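# Hang the picture frame level on the board's screw

## Task

Get the picture frame hanging level and unsupported from the screw, resting on the screw's shank (not its head) at the frame's balance point, while the free-standing display board stays upright on its own afterwards.

## Robot and tools

ROBOT. Two arms, left_arm and right_arm, each ending in a two-finger gripper. Bases in the scene frame: left_arm at (+0.003, +0.236, +0.049) m, right_arm at (+0.012, -0.304, +0.049) m, both turned only slightly about z. A camera stand is fixed to the floor behind the arms. Loose objects may occasionally get a brief shove from outside.

FRAME. All positions and orientations use one scene frame: origin at table-top height, halfway between the nominal bases; +z up, +x outward over the table, left_arm on the +y side (arm names do not match image left/right). Reported hand poses may be off by a few centimetres, more when reaching far. In a gripper's own axes the fingers point along +z and close along y. end_effector_position is the point between the finger pads, about 5 mm short of the tips.

ROW FORMAT (shared by execute_actions and move). One row is 16 numbers covering both arms, even if only one moves: x, y, z, qw, qx, qy, qz, opening for left_arm, then the same eight for right_arm. x, y, z are an absolute target position in metres in the scene frame; qw..qz an absolute target orientation, w first. Opening is an absolute setting from -1 (closed) to +1 (fully open, 0.070 m). To hold an arm still, resend the exact pose from the last result before it stopped, with its intended opening; to hold an orientation, repeat the same quaternion rather than copying the drifting reported one. The controller clips each commanded orientation to within 32 degrees of the measured one per step.

execute_actions: argument actions is a list with at most one item. Empty list: returns the current state (and all cameras by default). Action: {"rows": [...], "steps": n} with up to 15 rows and n up to 15 control steps of 1/30 s (default 15); each row runs one step and the final row repeats. A row is refused (nothing sent) if its position lies over 0.6 m from that arm's last reported position along any gripper axis. Wait: {"steps": n}, n up to 300, counted from the previous result. An action needs at least 5 steps; the result is read 5 steps before the action ends, and those steps run afterward. Optional cameras: list of names, ["all"], or [].

move: target is one 16-number row or a list of up to 15 rows (no 0.6 m limit). Each gripper follows a straight line to its absolute pose; all paths finish together, capped at 10 s total. speed: m/s, 0.002 to 2.2, default 0.25 (turning up to twice that in rad/s); one value or one per target. blend: metres of corner rounding per intermediate target (0 = stop at each). grip_force: newtons per finger pad, 5 to 20, one value or one per arm; persists until changed. blocking=false returns about 0.5 s after starting. Openings in the first row are sent at once; later rows' openings are applied on arrival with all arms paused. Paths ignore obstacles and the other arm; grippers lag and overshoot, especially with a nearly straight arm. Keep paths away from an arm's own base, where the elbow can whip round. The result adds a "move:" line giving the ending (done = within 3 mm and 2 degrees, off_target, moving, held, fault) and limits (paced = pose clipped, held = steps withheld). done says nothing about contact.

wait: seconds from 0 to 10; sends nothing new, returns early if a running move ends. stop: brakes the current move (needs stopping distance; fingers continue). zoom_image: camera (cam_head_left, cam_head_right, cam_left_wrist, cam_right_wrist) and region [x0, y0, x1, y1] in image pixels from the top-left, at most 504 by 504, on that camera's latest image. finished_scene: scene = the current scene's number; ends the scene irreversibly and grades it.

RESULTS. Per arm: end_effector_position, end_effector_quat_wxyz, Hand target (the pose now being driven to), Joint positions (last value is measured finger opening in metres), grip_measured (opening on the command scale, hidden offset up to about 1 mm), and joint torques (total drive output, positive toward larger joint values, noisy and offset). Unchanged items may be omitted. Images are 896x504; calibration data is given per camera, wrist camera poses update with the arm.

GRIPPING. Note grip_measured at first contact and command about 0.05 below it for full force, less for a lighter hold. Fully closing takes at least about 1 s. Parts under 2 mm thick get less force.

LIMITS AND HAZARDS. Joint ranges (rad): waist -2.618 to 2.618, shoulder 0 to 3.140, elbow -2.967 to 0 (straight at -2.831), forearm roll -1.745 to 1.745, wrist pitch -1.220 to 1.220, wrist roll -2.094 to 2.094. Contact torque load limits: 21.6 N m for waist, shoulder, elbow; 7.52 N m for the three wrist joints, whose motors deliver only about 4 N m, so a heavy held object can make them yield. Reaching a load limit freezes that arm for 10 s. Motors heat when holding loads, stretched out, or pushing at unreachable poses; MOTOR HOT appears at 65 °C, and at 80 °C the arm goes limp for 30 to 60 s or more. A clearance check blocks commands bringing the arms too close (fingers excepted) but is not foolproof; any arm-to-arm hit or press, including closing one gripper on the other's fingers, can fail the scene. Avoid drops, releasing moving parts, fast impacts, hard presses, knocking over the loose board, and letting anything leave the table. Time passes while you reply, so keep moves smooth and efficient.

Each tool is called after ">>>" by a JSON object that holds its "name" and its "arguments".

## Session

>>> {"name": "execute_actions", "arguments": {"actions": []}}

Scene clock: 0.00 s of 4500.00 s.
left_arm: end_effector_position=(+0.3510, +0.5999, +0.2155) grip_measured=+0.59 end_effector_quat_wxyz=(+0.247, -0.380, +0.744, +0.491) | right_arm: end_effector_position=(+0.3748, -0.3621, +0.2306) grip_measured=+0.98 end_effector_quat_wxyz=(+0.266, -0.127, +0.954, +0.046)
Joint positions: left_arm=[0.435 2.012 -1.399 1.391 1.016 -1.325 0.056] | right_arm=[-0.326 1.505 -1.187 0.405 0.93 -0.792 0.069]
Joint torques (N m): no reading
Motor temperatures (°C): left_arm=[31 31 32 33 36 30] | right_arm=[30 30 33 35 39 32]
Hand target: left_arm +0.3510, +0.5999, +0.2155; +0.247, -0.380, +0.744, +0.491 | right_arm +0.3748, -0.3621, +0.2306; +0.266, -0.127, +0.954, +0.046

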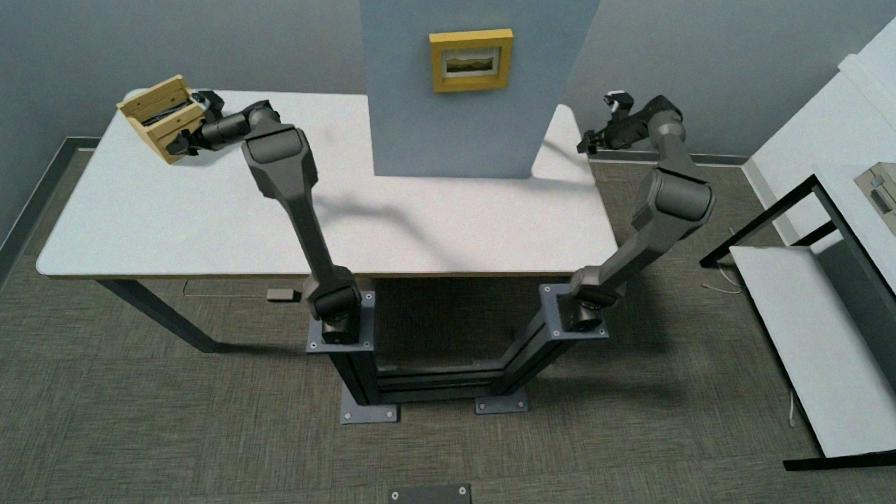

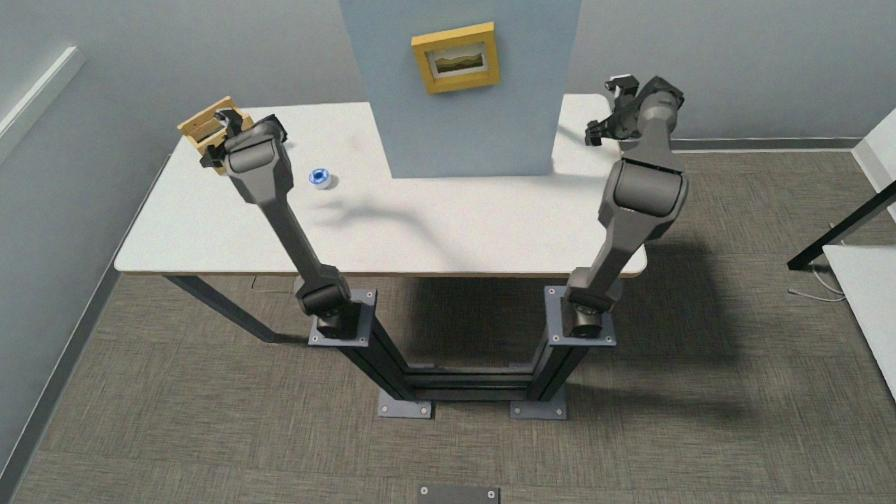

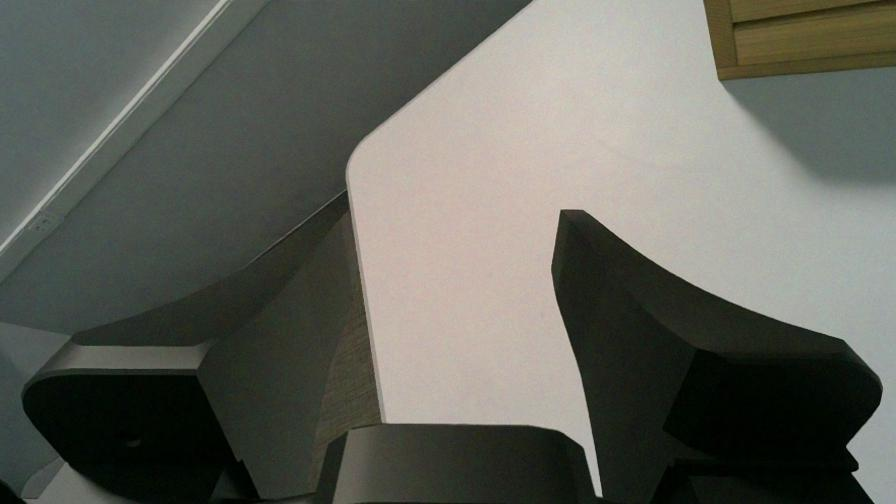

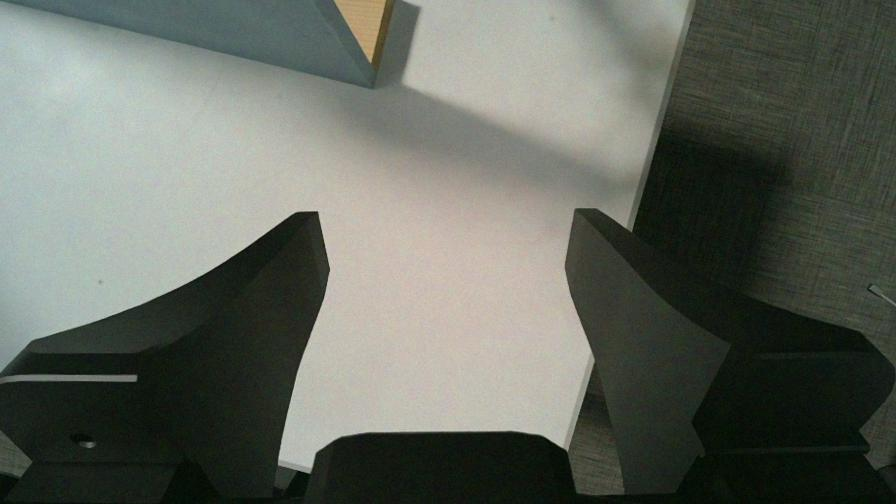

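>>> {"name": "zoom_image", "arguments": {"camera": "cam_head_left", "region": [350, 0, 610, 190]}}

>>> {"name": "zoom_image", "arguments": {"camera": "cam_head_right", "region": [330, 0, 590, 190]}}

>>> {"name": "zoom_image", "arguments": {"camera": "cam_head_right", "region": [400, 10, 510, 105]}}

>>> {"name": "zoom_image", "arguments": {"camera": "cam_head_left", "region": [100, 60, 320, 200]}}

>>> {"name": "zoom_image", "arguments": {"camera": "cam_head_right", "region": [170, 80, 350, 200]}}

Scaled by 1.938 from the camera's image (finer frame: 1280x720).

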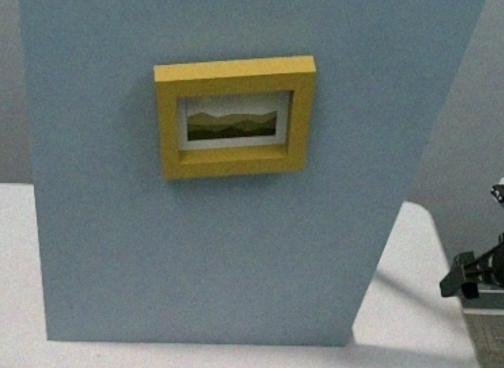

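Scaled by 1.938 from the camera's image (finer frame: 1280x720).

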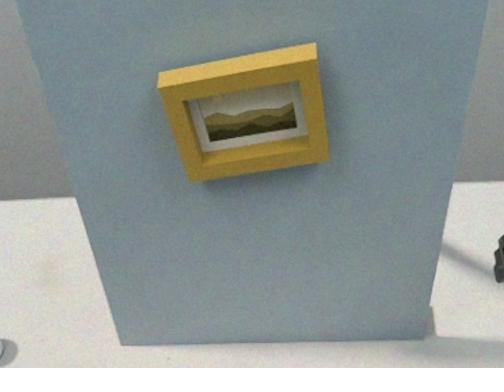

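Scaled by 4.582 from the camera's image (finer frame: 1280x720).

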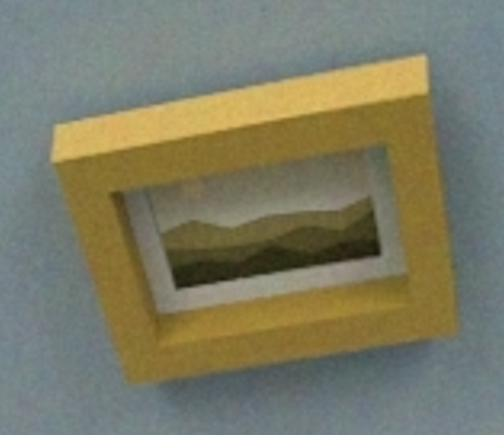

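Scaled by 2.291 from the camera's image (finer frame: 1280x720).

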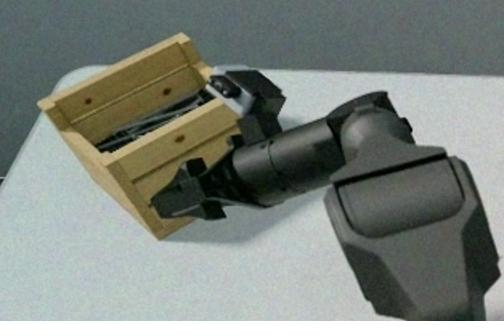

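Scaled by 2.800 from the camera's image (finer frame: 1280x720).

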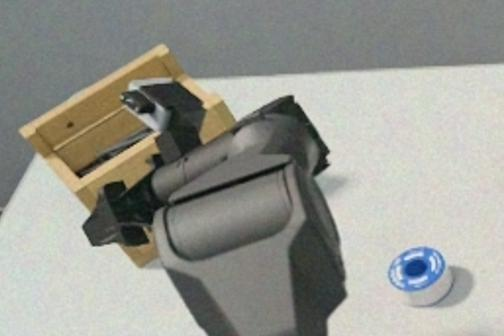

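>>> {"name": "move", "arguments": {"target": [[0.33,0.47,0.42,0.617,0.384,0.472,-0.5,-1,0.27,-0.30,0.38,0.7071,0,0.7071,0,1],[0.43,0.20,0.48,0.617,0.384,0.472,-0.5,-1,0.26,-0.10,0.46,0.7071,0,0.7071,0,1]], "blend": [0.05,0], "speed": 0.4, "cameras": ["all"]}}

Scene clock: 17.37 s of 4500.00 s.
left_arm: end_effector_position=(+0.4303, +0.1995, +0.4797) grip_measured=-1.00 end_effector_quat_wxyz=(+0.686, +0.207, +0.612, -0.334) | right_arm: end_effector_position=(+0.2607, -0.1003, +0.4603) grip_measured=+0.98 end_effector_quat_wxyz=(+0.703, -0.059, +0.706, +0.060)
Joint positions: left_arm=[0.412 1.589 -1.374 1.344 -1.218 -1.497 0] | right_arm=[1.416 1.144 -1.035 1.567 -1.225 -1.548 0.069]
Joint torques (N m): left_arm=[0.1 -6.71 -2.53 -1 -0.34 0.09] | right_arm=[0.05 -2.27 -3.36 -1.26 0.05 0.21]
Hand target: left_arm +0.4302, +0.1996, +0.4801; +0.687, +0.207, +0.612, -0.334 | right_arm +0.2606, -0.1001, +0.4600; +0.703, -0.059, +0.706, +0.059
Off the commanded pose: left_arm 0.001 m, 33 deg; orientation clipped | right_arm 0.001 m, 10 deg.
joint sent to its limit (left arm) — joint 5 (wrist pitch), lower limit.
joint sent to its limit (right arm) — joint 5 (wrist pitch), lower limit.
Kept back: nothing.
move: off_target (left_arm, right_arm); limits=paced
cam_left_wrist: T_world_to_cam=[[-0.69539, -0.70885, 0.11818, 0.38749], [-0.37282, 0.21526, -0.90259, 0.55112], [0.61436, -0.67171, -0.41396, 0.18995]] pos_world=[0.35823, 0.28363, 0.53027]
cam_right_wrist: T_world_to_cam=[[0.15679, -0.98683, -0.03979, -0.1209], [-0.61102, -0.06527, -0.78892, 0.50956], [0.77594, 0.148, -0.6132, 0.21314]] pos_world=[0.16492, -0.1176, 0.52789]

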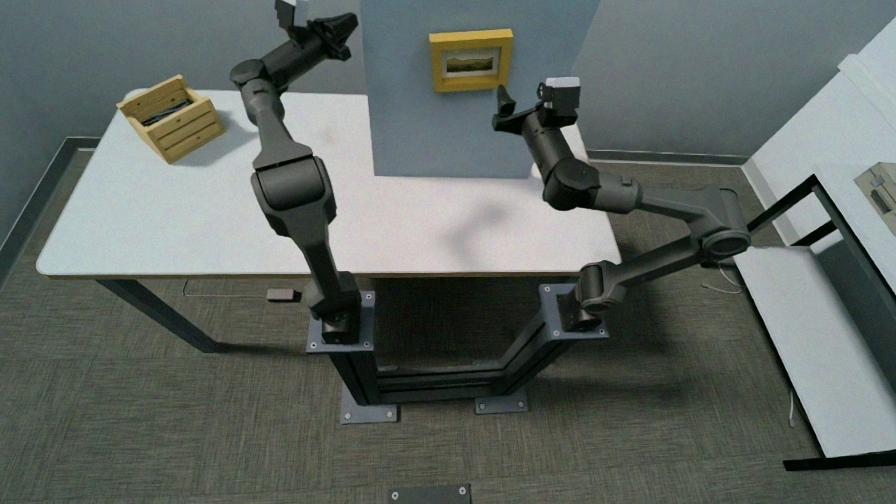

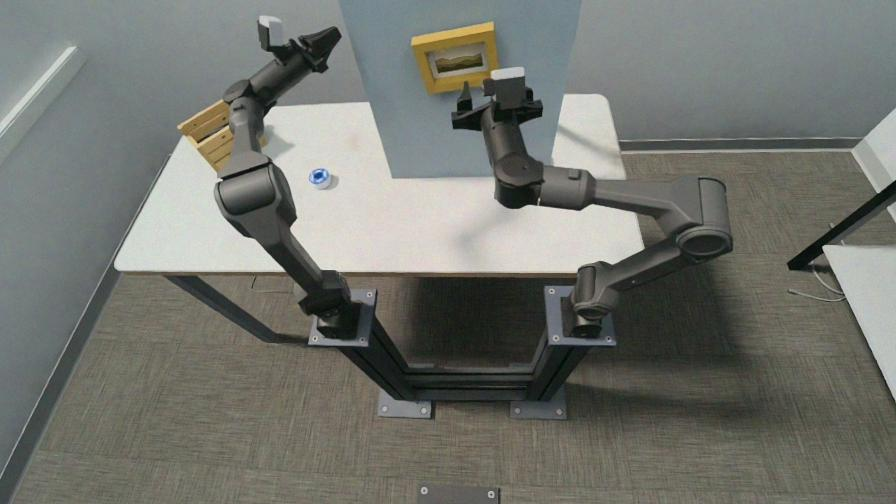

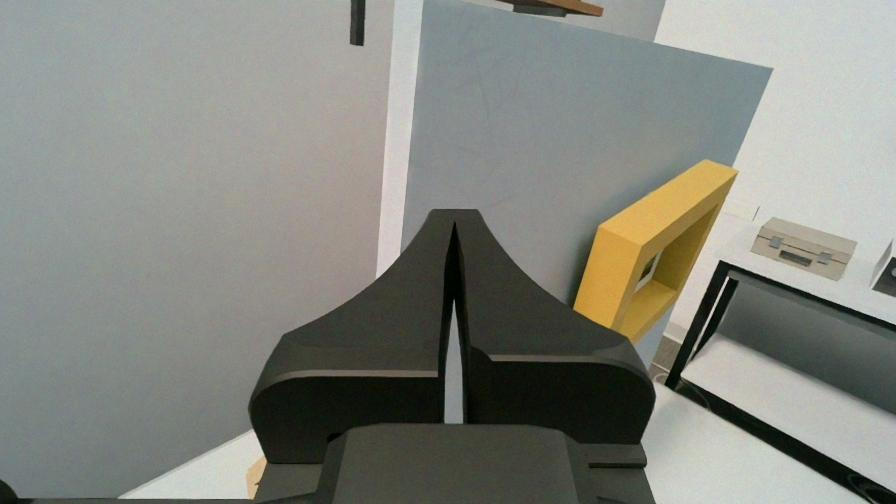

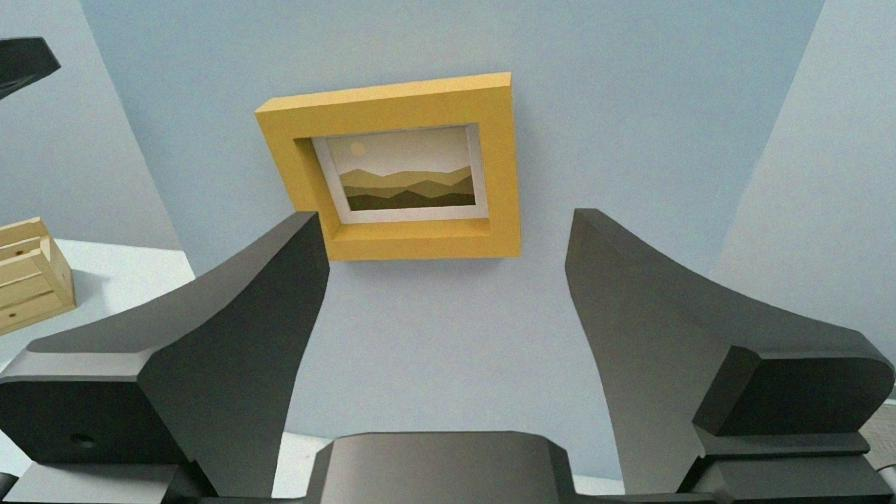

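>>> {"name": "zoom_image", "arguments": {"camera": "cam_left_wrist", "region": [540, 130, 780, 370]}}

>>> {"name": "zoom_image", "arguments": {"camera": "cam_right_wrist", "region": [230, 50, 550, 280]}}

Scaled by 2.100 from the camera's image (finer frame: 1280x720).

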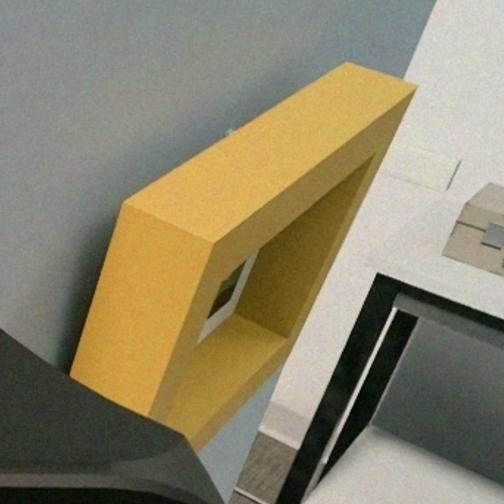

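Scaled by 1.575 from the camera's image (finer frame: 1280x720).

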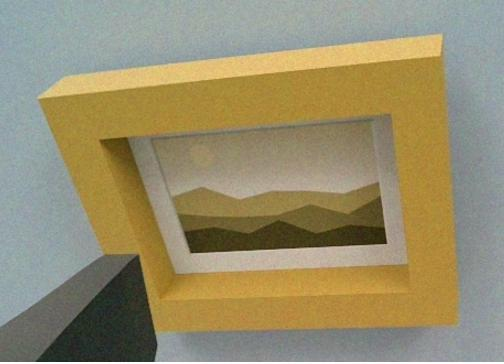

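>>> {"name": "zoom_image", "arguments": {"camera": "cam_left_wrist", "region": [620, 160, 690, 220]}}

>>> {"name": "zoom_image", "arguments": {"camera": "cam_left_wrist", "region": [480, 0, 640, 60]}}

Scaled by 7.200 from the camera's image (finer frame: 1280x720).

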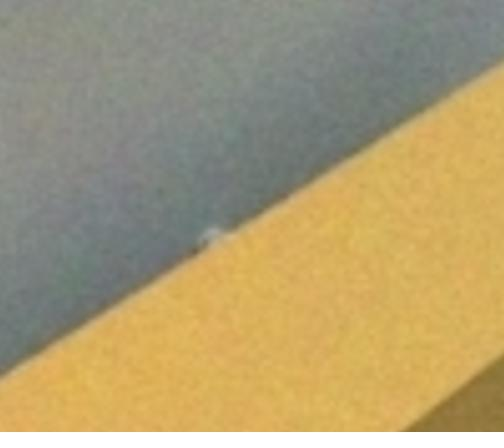

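Scaled by 3.150 from the camera's image (finer frame: 1280x720).

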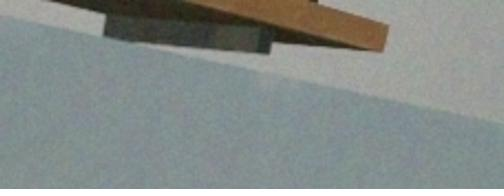

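>>> {"name": "move", "arguments": {"target": [[0.43,0.20,0.48,0.686,0.207,0.612,-0.334,-1,0.30,-0.12,0.54,0.512,-0.184,0.829,0.113,1],[0.43,0.20,0.48,0.686,0.207,0.612,-0.334,-1,0.418,-0.062,0.52,0.512,-0.184,0.829,0.113,1]], "speed": 0.3, "blend": [0.03,0], "cameras": ["cam_right_wrist","cam_head_left"]}}

>>> {"name": "zoom_image", "arguments": {"camera": "cam_right_wrist", "region": [200, 0, 700, 280]}}

Scene clock: 21.57 s of 4500.00 s.
left_arm: end_effector_position=(+0.4301, +0.1997, +0.4799) grip_measured=-1.00 end_effector_quat_wxyz=(+0.686, +0.207, +0.612, -0.334) | right_arm: end_effector_position=(+0.4181, -0.0618, +0.5197) grip_measured=+0.98 end_effector_quat_wxyz=(+0.715, -0.120, +0.680, +0.108)
Joint positions: left_arm=[0.413 1.588 -1.374 1.345 -1.218 -1.499 0] | right_arm=[0.743 1.486 -1.525 1.75 -0.401 -1.81 0.069]
Joint torques (N m): left_arm=[0.42 -6.94 -3.57 -0.72 -0.21 -0.18] | right_arm=[-0.46 -6.35 -3.8 -0.14 0.24 0.26]
Hand target: left_arm +0.4300, +0.2000, +0.4800; +0.686, +0.207, +0.612, -0.334 | right_arm +0.4179, -0.0620, +0.5197; +0.715, -0.120, +0.680, +0.108
Off the commanded pose: left_arm 0.000 m, 0 deg | right_arm 0.000 m, 30 deg.
joint sent to its limit (left arm) — joint 5 (wrist pitch), lower limit.
joint sent to its limit (right arm) — joint 4 (forearm roll), upper limit.
Kept back: nothing.
move: off_target (right_arm)
cam_right_wrist: T_world_to_cam=[[0.31008, -0.95061, -0.01343, -0.18069], [-0.54831, -0.16728, -0.81937, 0.63846], [0.77666, 0.26144, -0.5731, 0.10764]] pos_world=[0.32251, -0.09311, 0.5824]
Images, in order (width x height): cam_head_left 896x504, cam_right_wrist 896x504.

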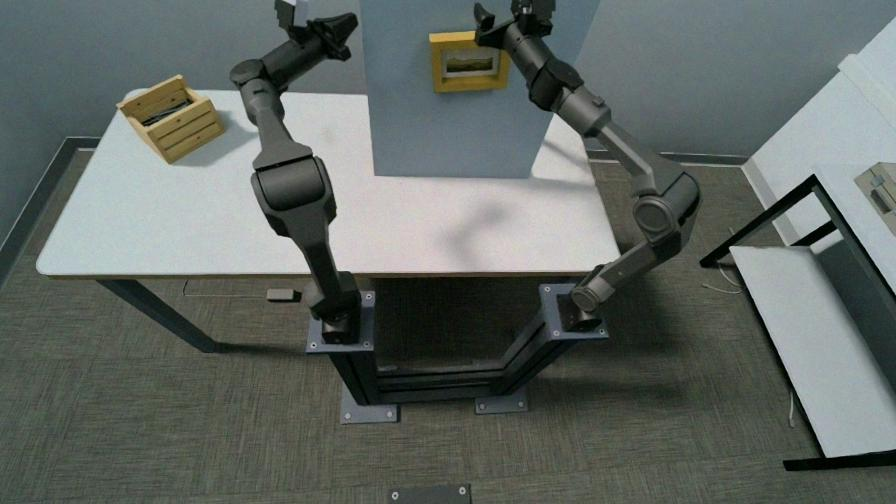

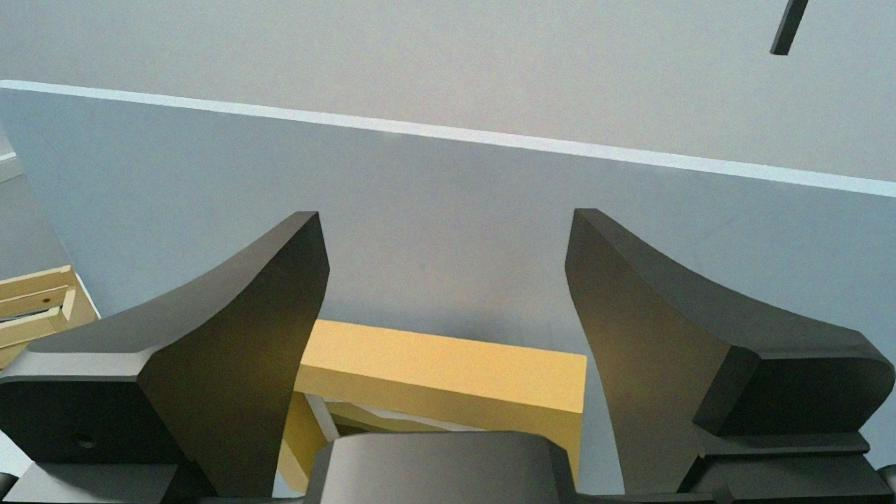

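Scaled by 1.008 from the camera's image (finer frame: 1280x720).

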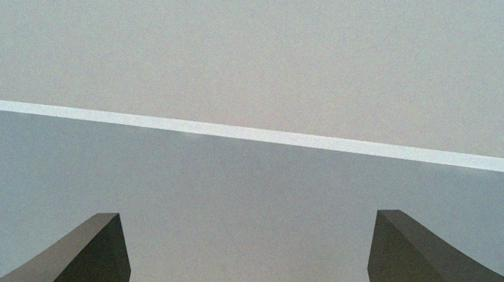

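>>> {"name": "move", "arguments": {"target": [[0.40,0.15,0.55,0.534,0.346,0.7275,-0.254,1,0.30,-0.2,0.50,0.715,-0.120,0.680,0.108,1],[0.425,0.025,0.517,0.534,0.346,0.7275,-0.254,1,0.26,-0.24,0.42,0.703,-0.059,0.706,0.059,1]], "speed": 0.3, "cameras": ["cam_left_wrist","cam_head_left"]}}

Scene clock: 25.00 s of 4500.00 s.
left_arm: end_effector_position=(+0.4256, +0.0252, +0.5160) grip_measured=+0.98 end_effector_quat_wxyz=(+0.626, +0.319, +0.634, -0.323) | right_arm: end_effector_position=(+0.2598, -0.2399, +0.4199) grip_measured=+0.98 end_effector_quat_wxyz=(+0.704, -0.058, +0.705, +0.059)
Joint positions: left_arm=[-0.104 1.612 -1.701 1.738 -0.849 -1.823 0.069] | right_arm=[0.783 0.626 -0.659 1.75 -0.605 -1.786 0.069]
Joint torques (N m): left_arm=[0.19 -7.51 -2.8 -0.27 0.24 0.03] | right_arm=[-0.51 1.69 -4.79 -0.38 0.27 -0.12]
Hand target: left_arm +0.4250, +0.0251, +0.5167; +0.627, +0.319, +0.633, -0.323 | right_arm +0.2600, -0.2399, +0.4199; +0.704, -0.058, +0.706, +0.058
Off the commanded pose: left_arm 0.001 m, 17 deg | right_arm 0.000 m, 0 deg.
joint sent to its limit (left arm) — joint 4 (forearm roll), upper limit.
joint sent to its limit (right arm) — joint 4 (forearm roll), upper limit.
Kept back: nothing.
move: off_target (left_arm)
cam_left_wrist: T_world_to_cam=[[-0.7948, -0.60687, -0.00098, 0.35759], [-0.34315, 0.45074, -0.82406, 0.5605], [0.50054, -0.65463, -0.5665, 0.21748]] pos_world=[0.36769, 0.10674, 0.58544]
Images, in order (width x height): cam_head_left 896x504, cam_left_wrist 896x504.

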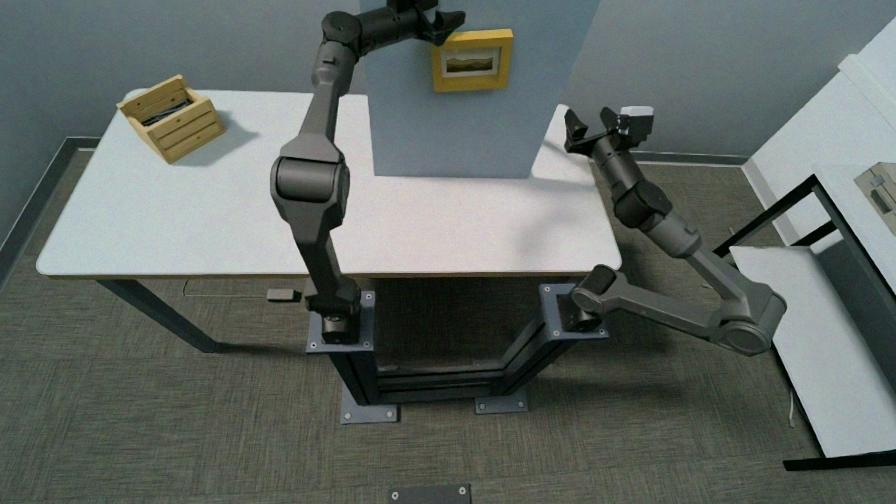

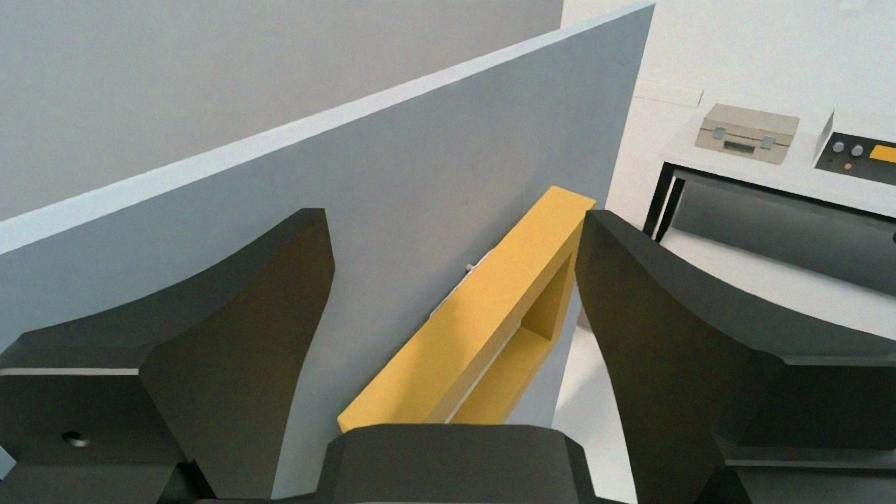

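>>> {"name": "zoom_image", "arguments": {"camera": "cam_left_wrist", "region": [400, 220, 520, 340]}}

>>> {"name": "zoom_image", "arguments": {"camera": "cam_left_wrist", "region": [320, 160, 620, 440]}}

Scaled by 4.200 from the camera's image (finer frame: 1280x720).

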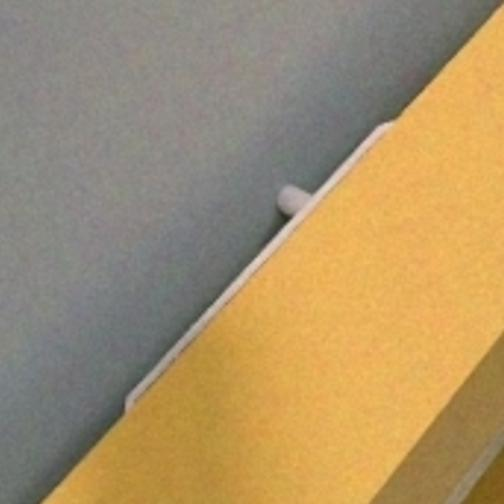

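Scaled by 1.680 from the camera's image (finer frame: 1280x720).

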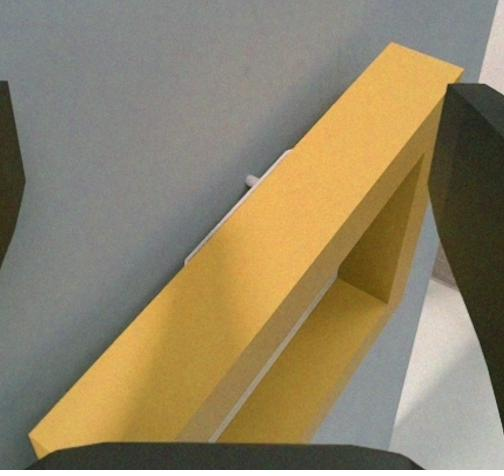

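>>> {"name": "move", "arguments": {"target": [[0.38,0.14,0.55,0.627,0.319,0.633,-0.323,-1,0.28,-0.18,0.43,0.5385,0.458,0.5385,0.458,0.3],[0.28,0.36,0.40,0.627,0.319,0.633,-0.323,-1,0.345,-0.035,0.445,0.5385,0.458,0.5385,0.458,0.3]], "speed": 0.35, "blend": [0.04,0], "cameras": ["all"]}}

Scene clock: 32.67 s of 4500.00 s.
left_arm: end_effector_position=(+0.2805, +0.3596, +0.4000) grip_measured=-1.00 end_effector_quat_wxyz=(+0.655, +0.046, +0.755, +0.000) | right_arm: end_effector_position=(+0.3450, -0.0349, +0.4451) grip_measured=+0.30 end_effector_quat_wxyz=(+0.539, +0.458, +0.539, +0.458)
Joint positions: left_arm=[1.174 1.063 -0.867 1.684 -1.218 -1.447 0] | right_arm=[1.203 1.575 -1.365 1.52 -1.182 -0.029 0.046]
Joint torques (N m): left_arm=[-0.75 -2.21 -3.46 -0.77 -0.36 0.03] | right_arm=[-0.4 -6.51 -3.41 -1.15 -0.25 0.14]
Hand target: left_arm +0.2807, +0.3597, +0.4000; +0.654, +0.046, +0.755, +0.000 | right_arm +0.3450, -0.0350, +0.4450; +0.539, +0.458, +0.539, +0.458
Off the commanded pose: left_arm 0.001 m, 51 deg; orientation clipped | right_arm 0.000 m, 0 deg.
joint sent to its limit (left arm) — joint 5 (wrist pitch), lower limit.
Kept back: nothing.
move: off_target (left_arm); limits=paced
cam_left_wrist: T_world_to_cam=[[-0.04682, -0.99611, -0.07458, 0.40475], [-0.66868, 0.08672, -0.73847, 0.4524], [0.74207, 0.0153, -0.67015, 0.17617]] pos_world=[0.19074, 0.36125, 0.48233]
cam_right_wrist: T_world_to_cam=[[-0.00948, -0.12254, -0.99242, 0.44141], [-0.61007, 0.78706, -0.09136, 0.27231], [0.79229, 0.60458, -0.08222, -0.09722]] pos_world=[0.24734, -0.10146, 0.45494]

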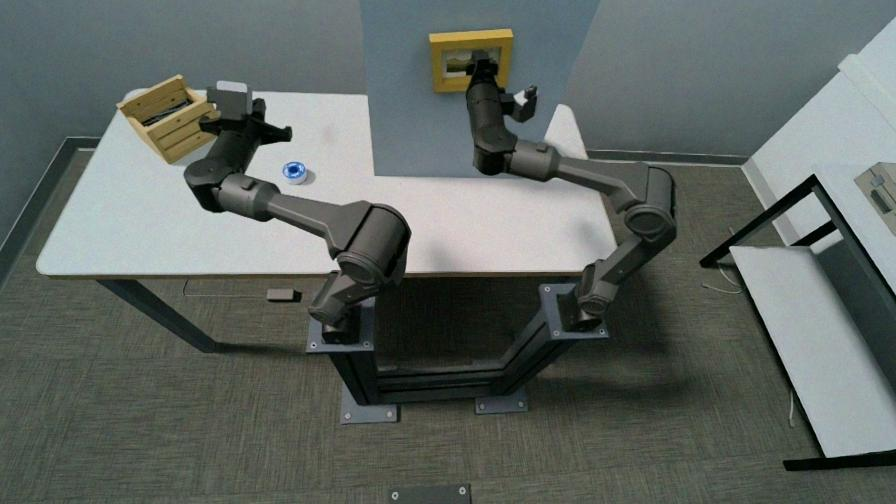

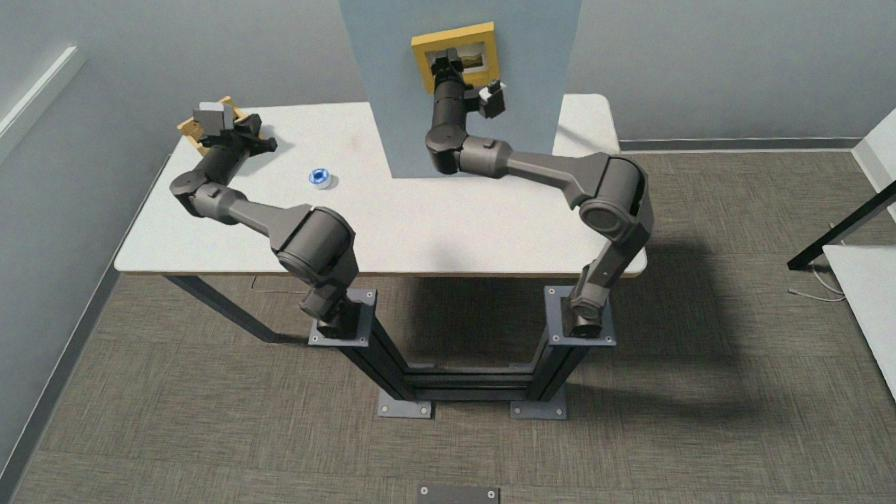

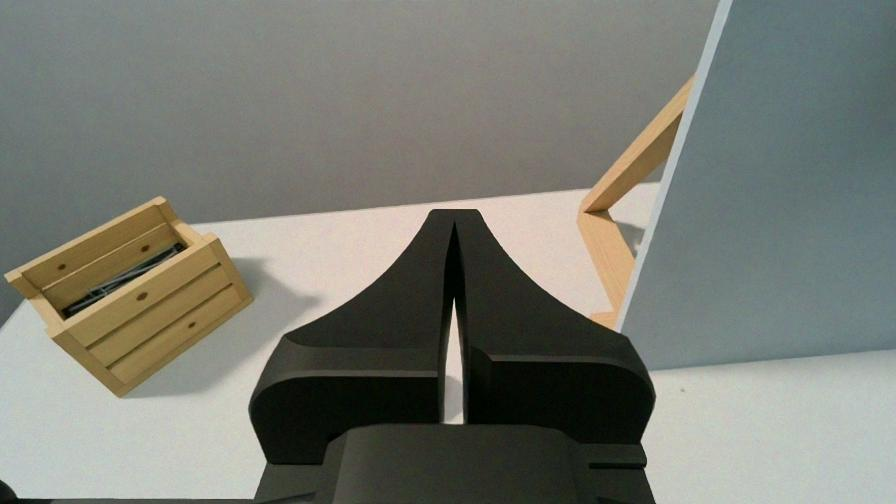

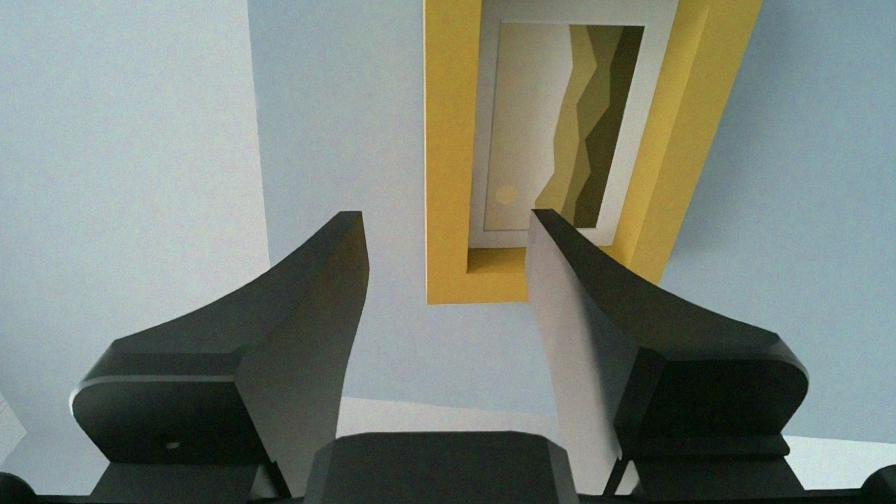

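>>> {"name": "move", "arguments": {"target": [0.28,0.36,0.40,0.655,0.046,0.755,0,-1,0.424,-0.035,0.445,0.5385,0.458,0.5385,0.458,0.3], "speed": 0.12, "cameras": ["cam_right_wrist","cam_head_right"]}}

Scene clock: 33.97 s of 4500.00 s.
left_arm: end_effector_position=(+0.2804, +0.3598, +0.4000) grip_measured=-1.00 end_effector_quat_wxyz=(+0.655, +0.045, +0.755, +0.001) | right_arm: end_effector_position=(+0.4244, -0.0349, +0.4449) grip_measured=+0.30 end_effector_quat_wxyz=(+0.539, +0.458, +0.539, +0.458)
Joint positions: left_arm=[1.175 1.063 -0.867 1.684 -1.218 -1.447 0] | right_arm=[0.978 1.713 -1.535 1.506 -0.958 -0.051 0.046]
Joint torques (N m): left_arm=[0.55 -2.76 -2.45 -1.01 -0.26 -0.23] | right_arm=[0.67 -7.93 -3.63 -0.97 -0.23 -0.08]
Hand target: left_arm +0.2802, +0.3599, +0.4000; +0.654, +0.045, +0.755, +0.001 | right_arm +0.4240, -0.0350, +0.4450; +0.539, +0.458, +0.539, +0.458
Off the commanded pose: left_arm 0.000 m, 0 deg | right_arm 0.000 m, 0 deg.
joint sent to its limit (left arm) — joint 5 (wrist pitch), lower limit.
Kept back: nothing.
move: done
cam_right_wrist: T_world_to_cam=[[-0.0096, -0.12273, -0.99239, 0.44198], [-0.61003, 0.78709, -0.09144, 0.32074], [0.79232, 0.60451, -0.08242, -0.16021]] pos_world=[0.32684, -0.10136, 0.45474]
Images, in order (width x height): cam_head_right 896x504, cam_right_wrist 896x504.

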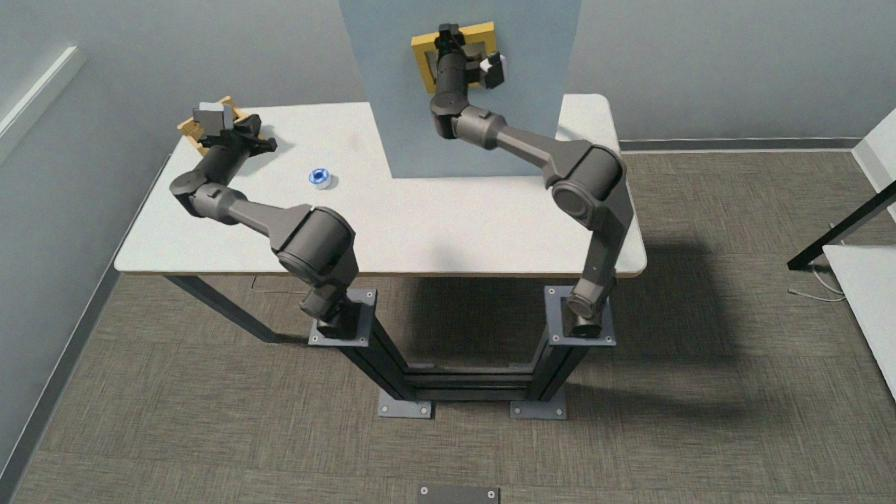

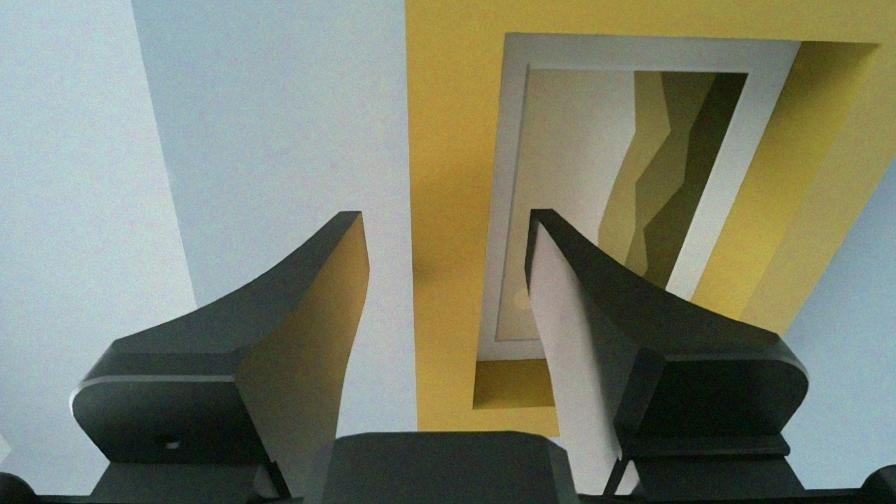

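>>> {"name": "move", "arguments": {"target": [[0.28,0.36,0.40,0.655,0.046,0.755,0,-1,0.438,-0.035,0.445,0.5385,0.458,0.5385,0.458,0.3],[0.28,0.36,0.40,0.655,0.046,0.755,0,-1,0.438,-0.035,0.445,0.5385,0.458,0.5385,0.458,-0.5]], "speed": 0.1, "grip_force": 8, "cameras": ["cam_right_wrist","cam_head_right"]}}

Scene clock: 35.57 s of 4500.00 s.
left_arm: end_effector_position=(+0.2803, +0.3597, +0.4002) grip_measured=-1.00 end_effector_quat_wxyz=(+0.655, +0.045, +0.755, +0.001) | right_arm: end_effector_position=(+0.4382, -0.0350, +0.4451) grip_measured=-0.44 end_effector_quat_wxyz=(+0.539, +0.458, +0.539, +0.458)
Joint positions: left_arm=[1.175 1.062 -0.867 1.684 -1.218 -1.447 0] | right_arm=[0.945 1.742 -1.574 1.509 -0.924 -0.06 0.02]
Joint torques (N m): left_arm=[0.5 -3.34 -2.48 -0.99 -0.17 -0.2] | right_arm=[0.31 -7.51 -3.68 -0.7 -0.22 -0.09]
Hand target: left_arm +0.2802, +0.3599, +0.4000; +0.654, +0.045, +0.755, +0.001 | right_arm +0.4380, -0.0350, +0.4450; +0.539, +0.458, +0.539, +0.458
Off the commanded pose: left_arm 0.001 m, 0 deg | right_arm 0.000 m, 0 deg.
joint sent to its limit (left arm) — joint 5 (wrist pitch), lower limit.
Kept back: nothing.
grip_force (N): 8, 8
move: done
cam_right_wrist: T_world_to_cam=[[-0.00924, -0.12272, -0.9924, 0.44207], [-0.61001, 0.78708, -0.09165, 0.32935], [0.79234, 0.60452, -0.08213, -0.17107]] pos_world=[0.34054, -0.10156, 0.45484]
Images, in order (width x height): cam_head_right 896x504, cam_right_wrist 896x504.

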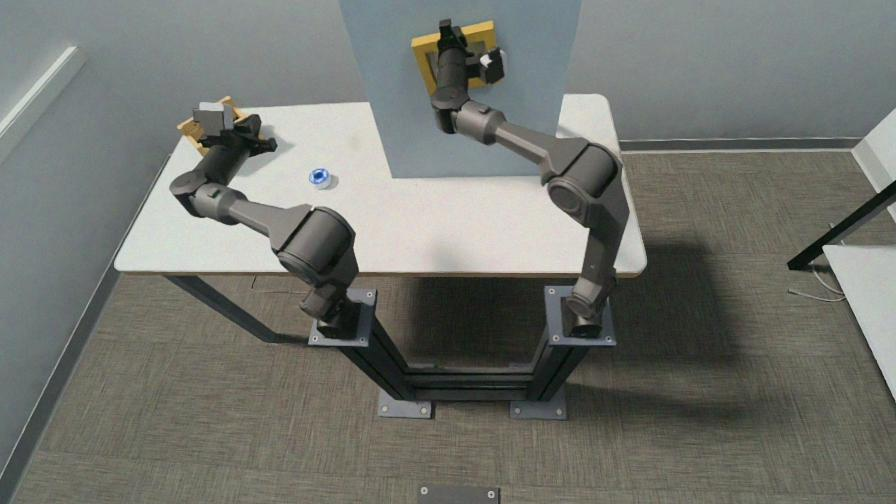

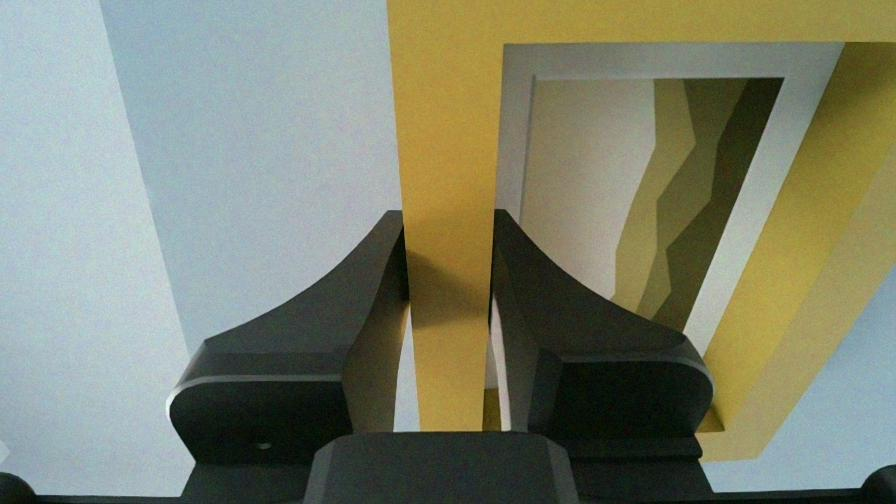

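>>> {"name": "move", "arguments": {"target": [[0.28,0.36,0.40,0.655,0.046,0.755,0,-1,0.438,-0.035,0.450,0.5385,0.458,0.5385,0.458,-0.55],[0.28,0.36,0.40,0.655,0.046,0.755,0,-1,0.438,-0.0427,0.4515,0.5,0.5,0.5,0.5,-0.55]], "speed": 0.05, "grip_force": 14, "cameras": ["cam_right_wrist","cam_head_right","cam_head_left"]}}

>>> {"name": "zoom_image", "arguments": {"camera": "cam_head_right", "region": [380, 0, 530, 120]}}

Scene clock: 38.27 s of 4500.00 s.
left_arm: end_effector_position=(+0.2803, +0.3597, +0.4002) grip_measured=-1.00 end_effector_quat_wxyz=(+0.655, +0.045, +0.755, +0.001) | right_arm: end_effector_position=(+0.4380, -0.0427, +0.4518) grip_measured=-0.44 end_effector_quat_wxyz=(+0.500, +0.500, +0.500, +0.500)
Joint positions: left_arm=[1.175 1.062 -0.867 1.684 -1.218 -1.447 0] | right_arm=[0.931 1.72 -1.571 1.522 -0.909 0.079 0.02]
Joint torques (N m): left_arm=[0 -3.06 -2.43 -0.97 -0.02 -0.19] | right_arm=[-0.34 -8.88 -4.29 -1.6 -0.02 -0.16]
Hand target: left_arm +0.2802, +0.3599, +0.4000; +0.654, +0.045, +0.755, +0.001 | right_arm +0.4380, -0.0427, +0.4515; +0.500, +0.500, +0.500, +0.500
Off the commanded pose: left_arm 0.001 m, 0 deg | right_arm 0.000 m, 0 deg.
joint sent to its limit (left arm) — joint 5 (wrist pitch), lower limit.
Kept back: nothing.
grip_force (N): 14, 14
move: done
cam_right_wrist: T_world_to_cam=[[-0.00942, 0.03999, -0.99916, 0.45789], [-0.61006, 0.79147, 0.03743, 0.27774], [0.7923, 0.6099, 0.01694, -0.21025]] pos_world=[0.34034, -0.1099, 0.45066]
Images, in order (width x height): cam_head_left 896x504, cam_head_right 896x504, cam_right_wrist 896x504.

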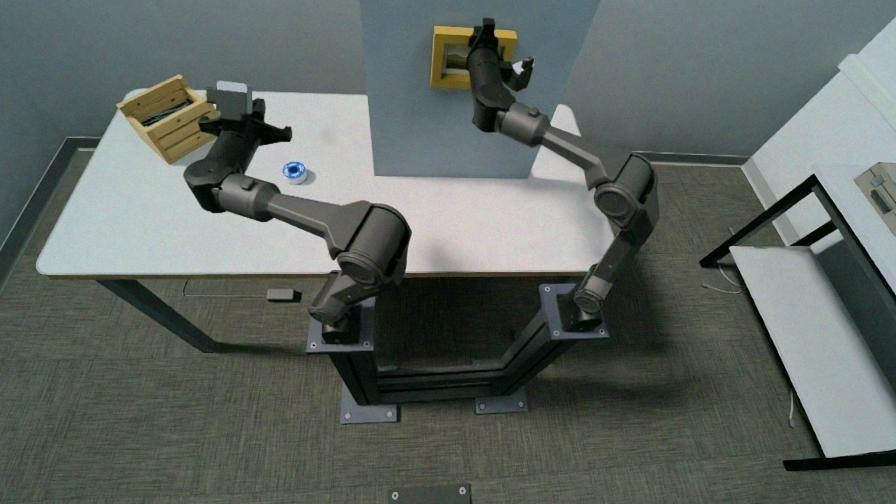

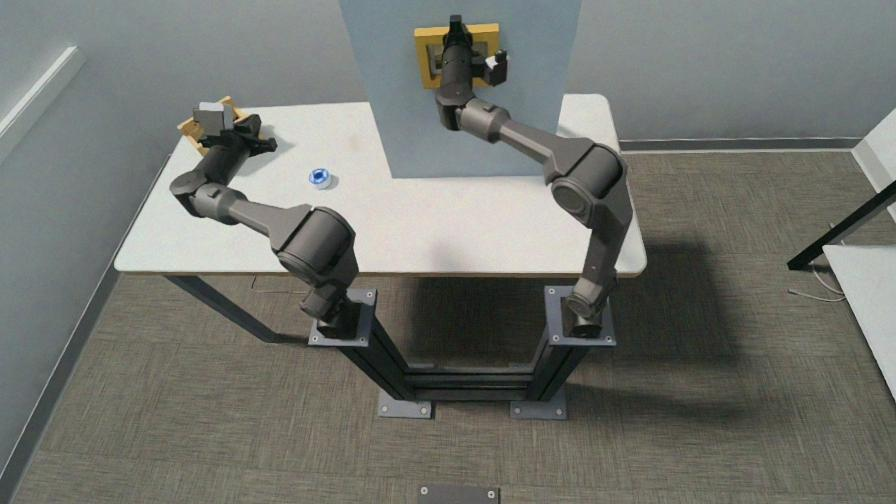

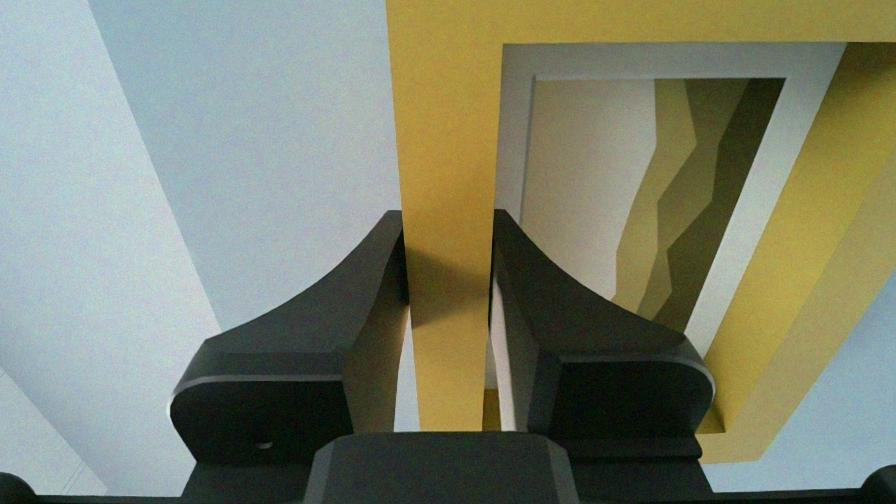

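Scaled by 3.360 from the camera's image (finer frame: 1280x720).

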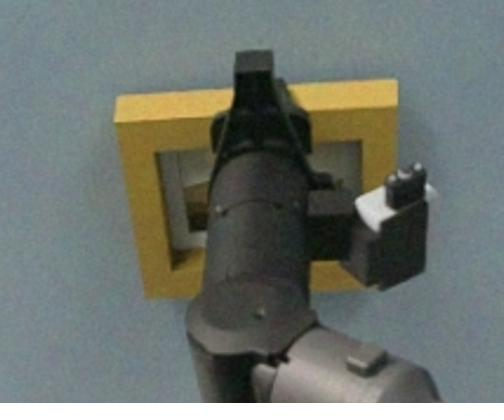

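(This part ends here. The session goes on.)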